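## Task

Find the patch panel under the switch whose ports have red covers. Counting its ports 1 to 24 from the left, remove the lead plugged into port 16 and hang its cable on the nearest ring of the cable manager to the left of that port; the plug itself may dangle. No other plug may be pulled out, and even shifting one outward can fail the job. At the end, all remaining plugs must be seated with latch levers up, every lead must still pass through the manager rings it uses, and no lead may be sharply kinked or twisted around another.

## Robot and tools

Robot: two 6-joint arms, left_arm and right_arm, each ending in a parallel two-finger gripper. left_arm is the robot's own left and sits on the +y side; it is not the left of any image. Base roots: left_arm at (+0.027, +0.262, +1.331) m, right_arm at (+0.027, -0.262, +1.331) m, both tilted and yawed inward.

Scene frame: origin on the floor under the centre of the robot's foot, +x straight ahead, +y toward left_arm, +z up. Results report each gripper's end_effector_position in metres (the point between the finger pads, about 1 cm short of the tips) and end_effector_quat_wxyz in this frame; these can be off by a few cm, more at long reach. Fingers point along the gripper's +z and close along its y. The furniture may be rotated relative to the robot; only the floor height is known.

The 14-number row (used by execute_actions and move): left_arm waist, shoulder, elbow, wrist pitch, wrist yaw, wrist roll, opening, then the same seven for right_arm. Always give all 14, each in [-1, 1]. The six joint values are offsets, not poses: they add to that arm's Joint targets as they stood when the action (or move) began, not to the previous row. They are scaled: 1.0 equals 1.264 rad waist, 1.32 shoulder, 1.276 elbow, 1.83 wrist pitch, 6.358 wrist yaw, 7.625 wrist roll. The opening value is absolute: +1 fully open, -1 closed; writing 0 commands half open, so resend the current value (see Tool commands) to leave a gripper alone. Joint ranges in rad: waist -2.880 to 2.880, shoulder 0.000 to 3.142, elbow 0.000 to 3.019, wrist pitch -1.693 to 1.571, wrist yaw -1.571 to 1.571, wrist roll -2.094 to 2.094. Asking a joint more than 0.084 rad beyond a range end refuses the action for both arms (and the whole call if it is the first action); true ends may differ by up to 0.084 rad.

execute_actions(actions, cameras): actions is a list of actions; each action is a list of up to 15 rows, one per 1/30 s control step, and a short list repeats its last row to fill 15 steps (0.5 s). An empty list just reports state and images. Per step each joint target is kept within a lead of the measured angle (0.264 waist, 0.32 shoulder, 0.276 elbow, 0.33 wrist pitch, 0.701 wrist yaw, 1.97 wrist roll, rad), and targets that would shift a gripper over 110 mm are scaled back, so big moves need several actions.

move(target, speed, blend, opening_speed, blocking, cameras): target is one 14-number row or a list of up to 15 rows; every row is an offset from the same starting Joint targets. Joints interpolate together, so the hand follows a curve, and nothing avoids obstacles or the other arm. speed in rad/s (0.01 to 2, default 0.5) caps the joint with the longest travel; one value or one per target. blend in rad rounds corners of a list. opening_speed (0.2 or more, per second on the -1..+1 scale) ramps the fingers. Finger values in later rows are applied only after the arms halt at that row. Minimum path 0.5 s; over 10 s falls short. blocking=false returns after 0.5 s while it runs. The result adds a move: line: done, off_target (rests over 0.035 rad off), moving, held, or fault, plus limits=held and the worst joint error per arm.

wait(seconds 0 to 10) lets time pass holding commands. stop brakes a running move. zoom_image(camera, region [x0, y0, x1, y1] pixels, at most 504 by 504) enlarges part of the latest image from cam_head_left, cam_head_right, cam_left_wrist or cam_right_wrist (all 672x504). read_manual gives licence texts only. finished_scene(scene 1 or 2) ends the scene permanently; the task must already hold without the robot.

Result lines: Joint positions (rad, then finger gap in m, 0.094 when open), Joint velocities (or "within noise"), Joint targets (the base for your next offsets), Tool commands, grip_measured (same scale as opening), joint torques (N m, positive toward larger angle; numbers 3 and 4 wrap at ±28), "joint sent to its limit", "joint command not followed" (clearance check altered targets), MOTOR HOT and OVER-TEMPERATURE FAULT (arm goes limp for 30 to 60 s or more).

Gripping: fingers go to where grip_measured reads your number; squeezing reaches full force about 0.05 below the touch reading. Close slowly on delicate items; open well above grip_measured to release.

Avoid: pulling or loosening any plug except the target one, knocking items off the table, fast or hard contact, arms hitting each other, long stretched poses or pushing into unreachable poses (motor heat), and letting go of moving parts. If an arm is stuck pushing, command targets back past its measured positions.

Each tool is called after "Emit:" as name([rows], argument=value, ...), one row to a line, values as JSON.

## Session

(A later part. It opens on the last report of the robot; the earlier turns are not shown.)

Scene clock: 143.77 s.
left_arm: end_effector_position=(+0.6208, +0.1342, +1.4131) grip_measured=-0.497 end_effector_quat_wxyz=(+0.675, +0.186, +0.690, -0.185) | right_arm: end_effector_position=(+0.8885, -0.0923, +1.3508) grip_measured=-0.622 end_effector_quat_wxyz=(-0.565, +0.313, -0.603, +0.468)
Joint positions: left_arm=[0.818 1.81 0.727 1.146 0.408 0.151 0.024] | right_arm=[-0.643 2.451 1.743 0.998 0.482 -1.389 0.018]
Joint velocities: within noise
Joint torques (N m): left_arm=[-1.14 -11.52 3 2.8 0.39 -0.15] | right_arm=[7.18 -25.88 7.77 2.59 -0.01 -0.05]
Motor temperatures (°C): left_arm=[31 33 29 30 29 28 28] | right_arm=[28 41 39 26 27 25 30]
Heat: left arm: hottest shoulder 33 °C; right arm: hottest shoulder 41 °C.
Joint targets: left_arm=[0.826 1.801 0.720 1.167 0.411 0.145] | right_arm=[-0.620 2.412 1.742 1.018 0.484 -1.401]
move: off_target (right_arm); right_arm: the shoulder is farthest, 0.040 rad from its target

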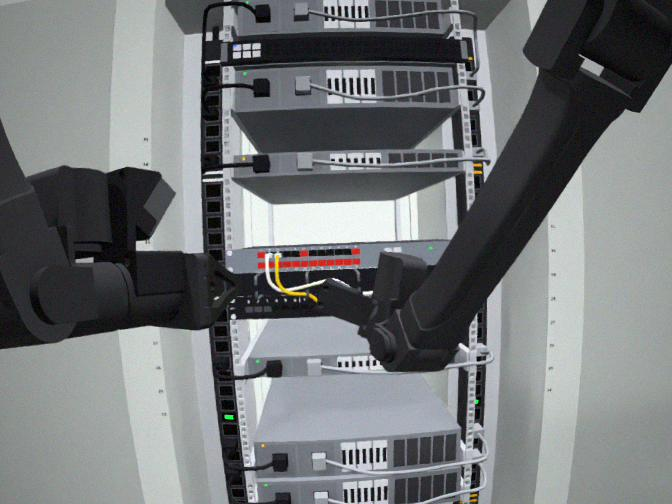

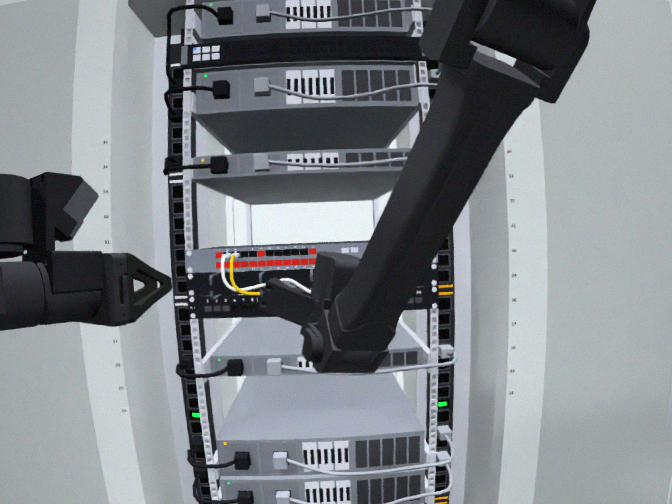

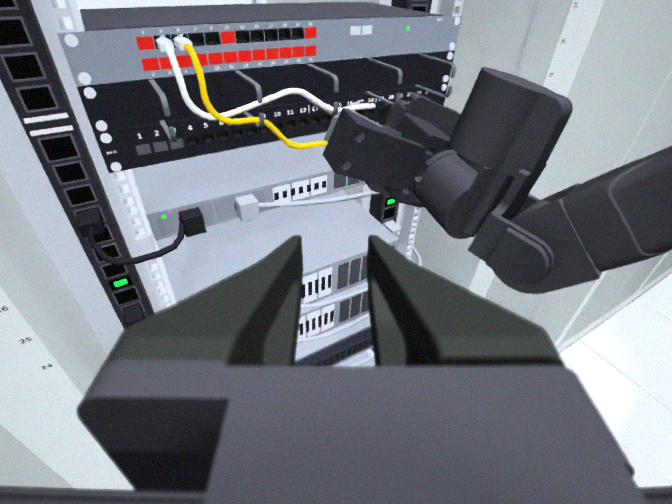

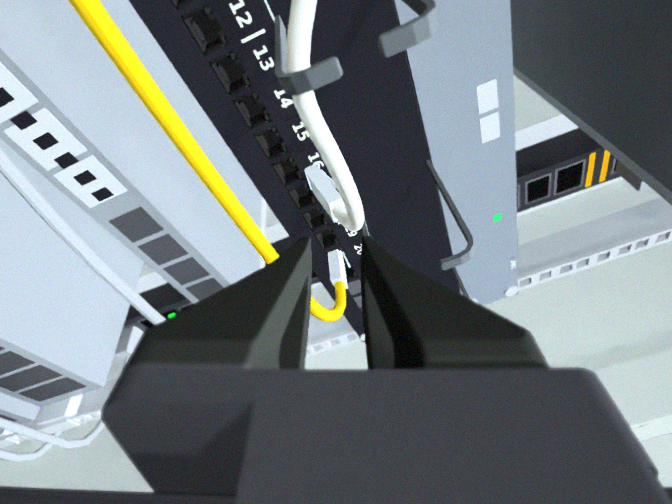

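Emit:
move(target=[0,0,0,0,0,0,-0.5,0.0174,-0.0640,-0.171,0.0706,0.0028,0,-0.62], speed=0.2)

Emit:
zoom_image(camera="cam_right_wrist", region=[200, 0, 500, 225])

Emit:
zoom_image(camera="cam_left_wrist", region=[220, 60, 380, 180])

Emit:
zoom_image(camera="cam_head_left", region=[240, 240, 420, 340])

Scene clock: 145.83 s.
left_arm: end_effector_position=(+0.6208, +0.1342, +1.4131) grip_measured=-0.497 end_effector_quat_wxyz=(+0.675, +0.186, +0.690, -0.185) | right_arm: end_effector_position=(+0.8336, -0.0924, +1.3515) grip_measured=-0.622 end_effector_quat_wxyz=(-0.566, +0.313, -0.604, +0.465)
Joint positions: left_arm=[0.818 1.81 0.727 1.146 0.408 0.151 0.024] | right_arm=[-0.621 2.364 1.526 1.128 0.5 -1.389 0.018]
Joint velocities: within noise
Joint torques (N m): left_arm=[-1.32 -11.22 2.95 2.71 0.42 -0.13] | right_arm=[6.83 -23.94 6.83 2.44 -0.03 -0.04]
Motor temperatures (°C): left_arm=[31 33 29 30 29 28 28] | right_arm=[28 41 39 26 27 25 30]
Heat: left arm: hottest shoulder 33 °C; right arm: hottest shoulder 41 °C.
Joint targets: left_arm=[0.826 1.801 0.720 1.167 0.411 0.145] | right_arm=[-0.598 2.327 1.524 1.147 0.502 -1.401]
move: off_target (right_arm); right_arm: the shoulder is farthest, 0.037 rad from its target

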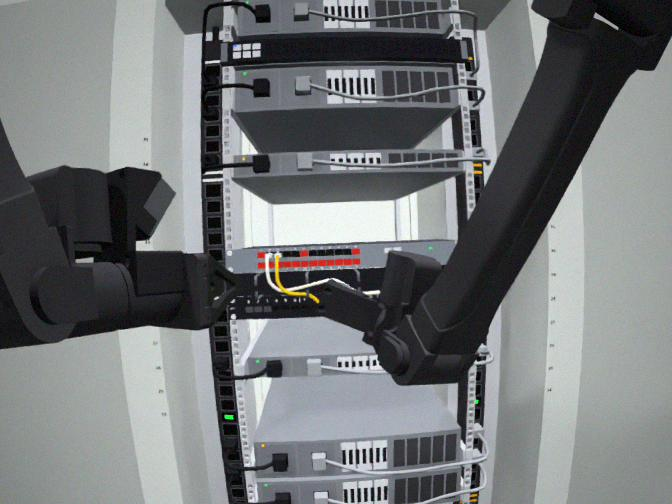

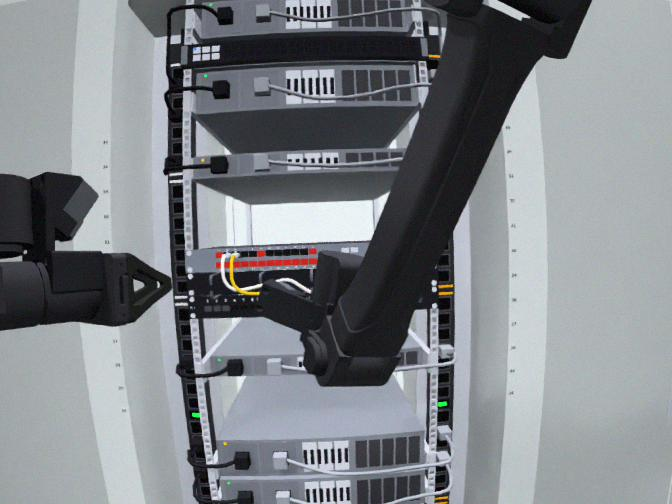

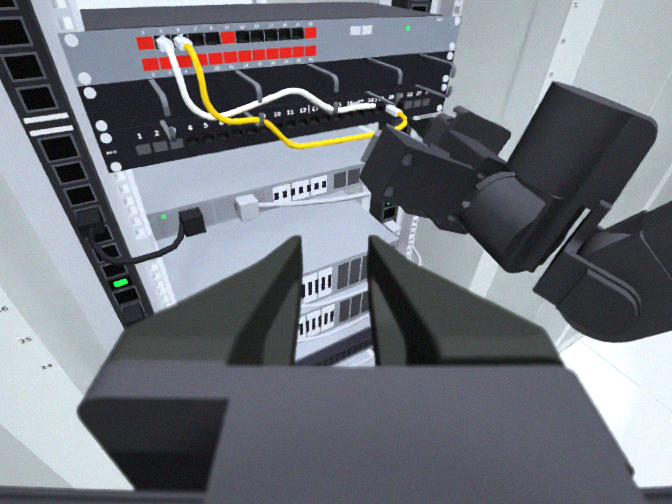

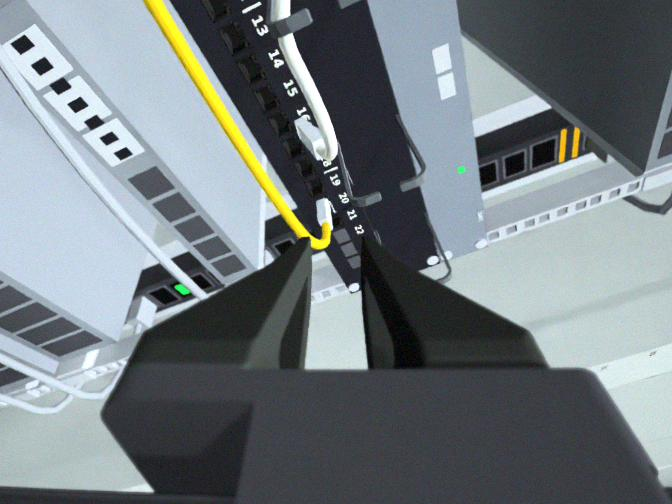

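Scaled by 1.680 from the camera's 672x504 image, which has a finer 960x720 frame.

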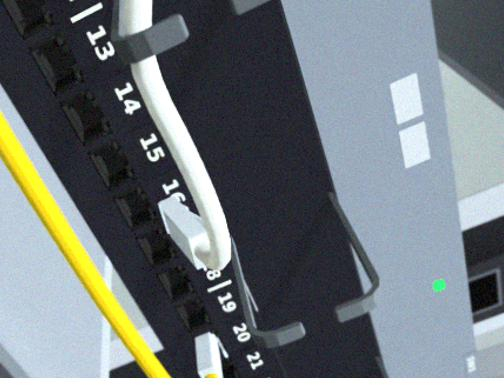

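Scaled by 3.150 from the camera's 672x504 image, which has a finer 960x720 frame.

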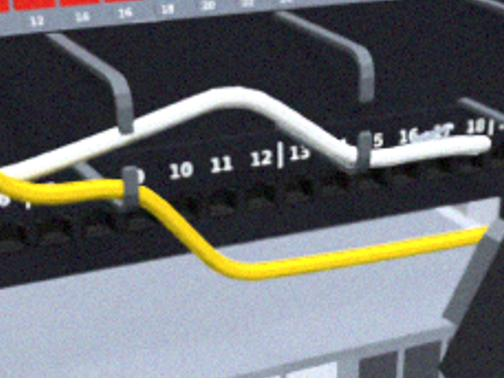

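Scaled by 2.800 from the camera's 672x504 image, which has a finer 960x720 frame.

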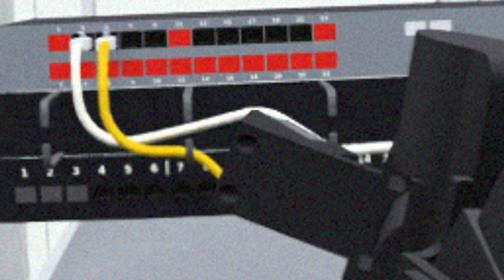

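Emit:
move(target=[0,0,0,0,0,0,-0.5,-0.15,-0.08,-0.15,0.05,0,0,-0.62], speed=0.3)

Emit:
zoom_image(camera="cam_head_left", region=[240, 240, 400, 340])

Emit:
zoom_image(camera="cam_left_wrist", region=[290, 60, 450, 180])

Emit:
zoom_image(camera="cam_left_wrist", region=[140, 40, 300, 160])

Emit:
zoom_image(camera="cam_head_right", region=[200, 240, 360, 340])

Scene clock: 147.37 s.
left_arm: end_effector_position=(+0.6208, +0.1342, +1.4131) grip_measured=-0.497 end_effector_quat_wxyz=(+0.675, +0.186, +0.690, -0.185) | right_arm: end_effector_position=(+0.8040, -0.2404, +1.3554) grip_measured=-0.622 end_effector_quat_wxyz=(-0.517, +0.269, -0.626, +0.518)
Joint positions: left_arm=[0.818 1.81 0.727 1.146 0.408 0.151 0.024] | right_arm=[-0.793 2.254 1.334 1.219 0.502 -1.389 0.018]
Joint velocities: within noise
Joint torques (N m): left_arm=[-1.2 -11.52 3.12 2.78 0.36 -0.13] | right_arm=[4.48 -22.12 5.87 2.44 -0.11 -0.04]
Motor temperatures (°C): left_arm=[31 33 29 30 29 28 28] | right_arm=[28 41 39 26 27 25 30]
Heat: left arm: hottest shoulder 33 °C; right arm: hottest shoulder 41 °C.
Joint targets: left_arm=[0.826 1.801 0.720 1.167 0.411 0.145] | right_arm=[-0.787 2.222 1.332 1.239 0.502 -1.401]
move: done

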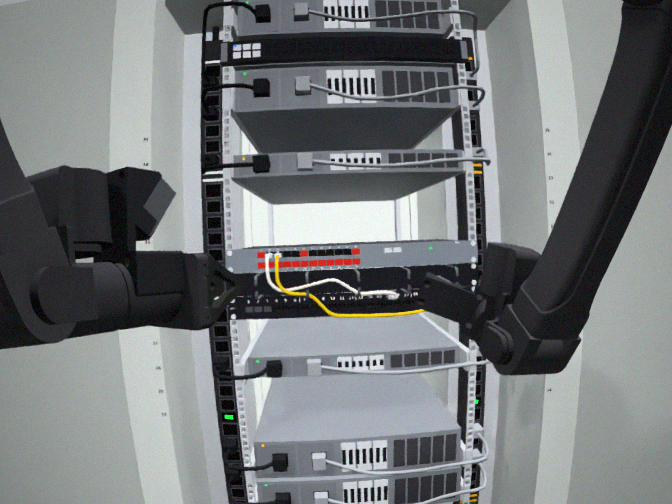

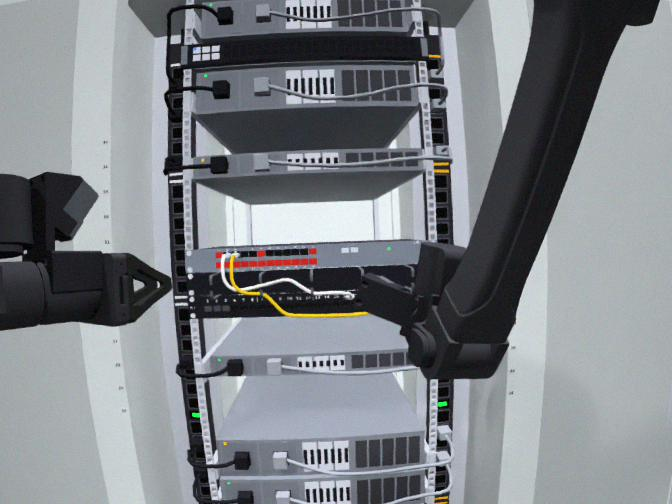

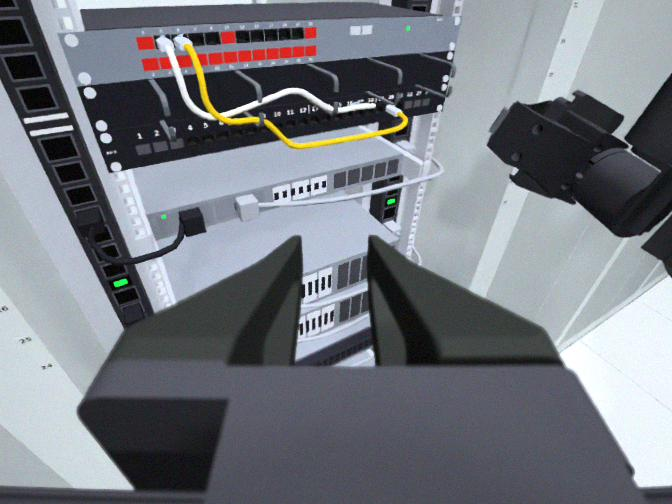

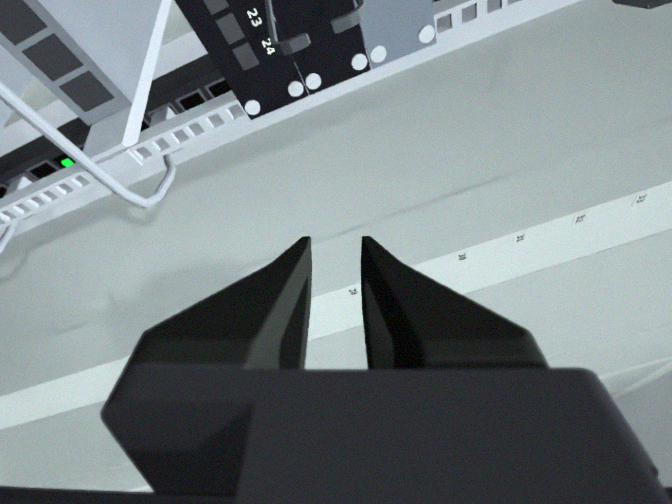

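Scaled by 3.150 from the camera's 672x504 image, which has a finer 960x720 frame.

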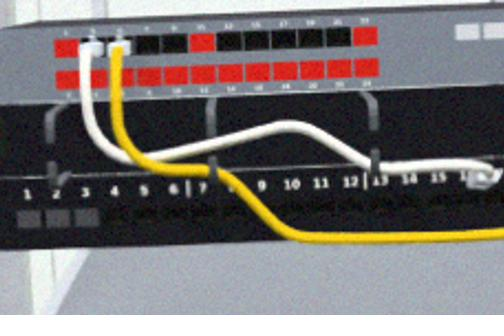

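Scaled by 3.150 from the camera's 672x504 image, which has a finer 960x720 frame.

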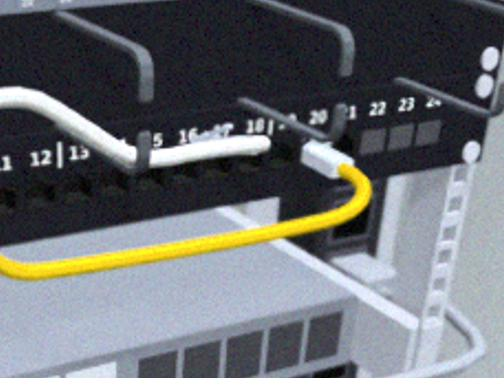

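Scaled by 3.150 from the camera's 672x504 image, which has a finer 960x720 frame.

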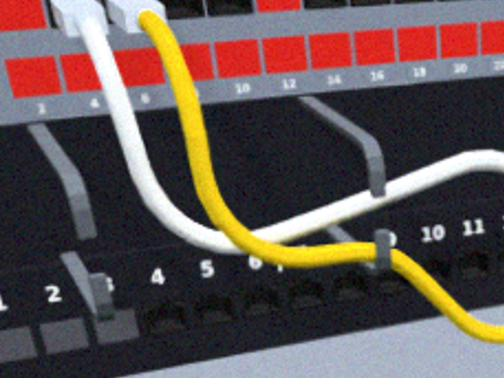

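Scaled by 3.150 from the camera's 672x504 image, which has a finer 960x720 frame.

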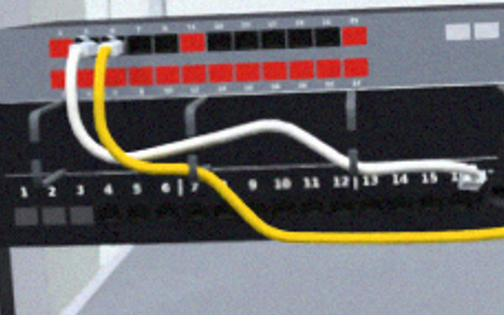

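Emit:
zoom_image(camera="cam_left_wrist", region=[235, 75, 285, 135])

Emit:
zoom_image(camera="cam_head_left", region=[280, 265, 340, 310])

Emit:
zoom_image(camera="cam_head_right", region=[230, 265, 290, 310])

Scaled by 8.400 from the camera's 672x504 image, which has a finer 960x720 frame.

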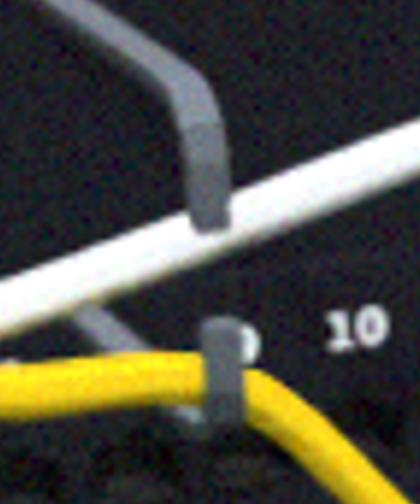

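Scaled by 8.400 from the camera's 672x504 image, which has a finer 960x720 frame.

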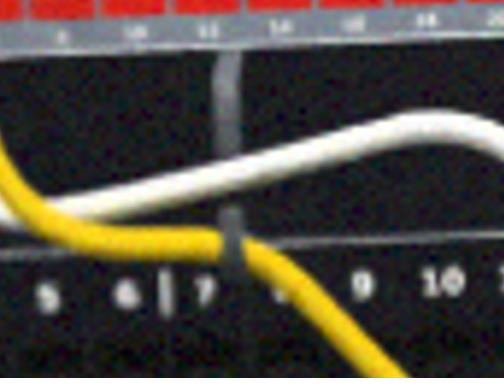

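Scaled by 8.400 from the camera's 672x504 image, which has a finer 960x720 frame.

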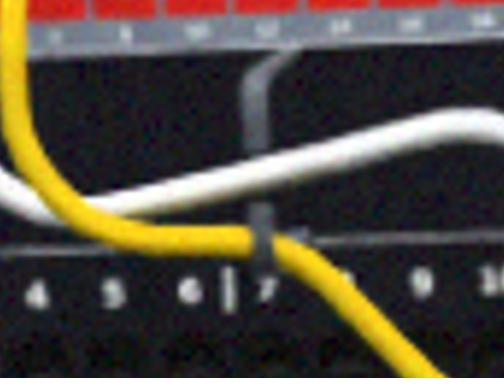

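Emit:
finished_scene(scene=1)

The scene is finished: the task was done.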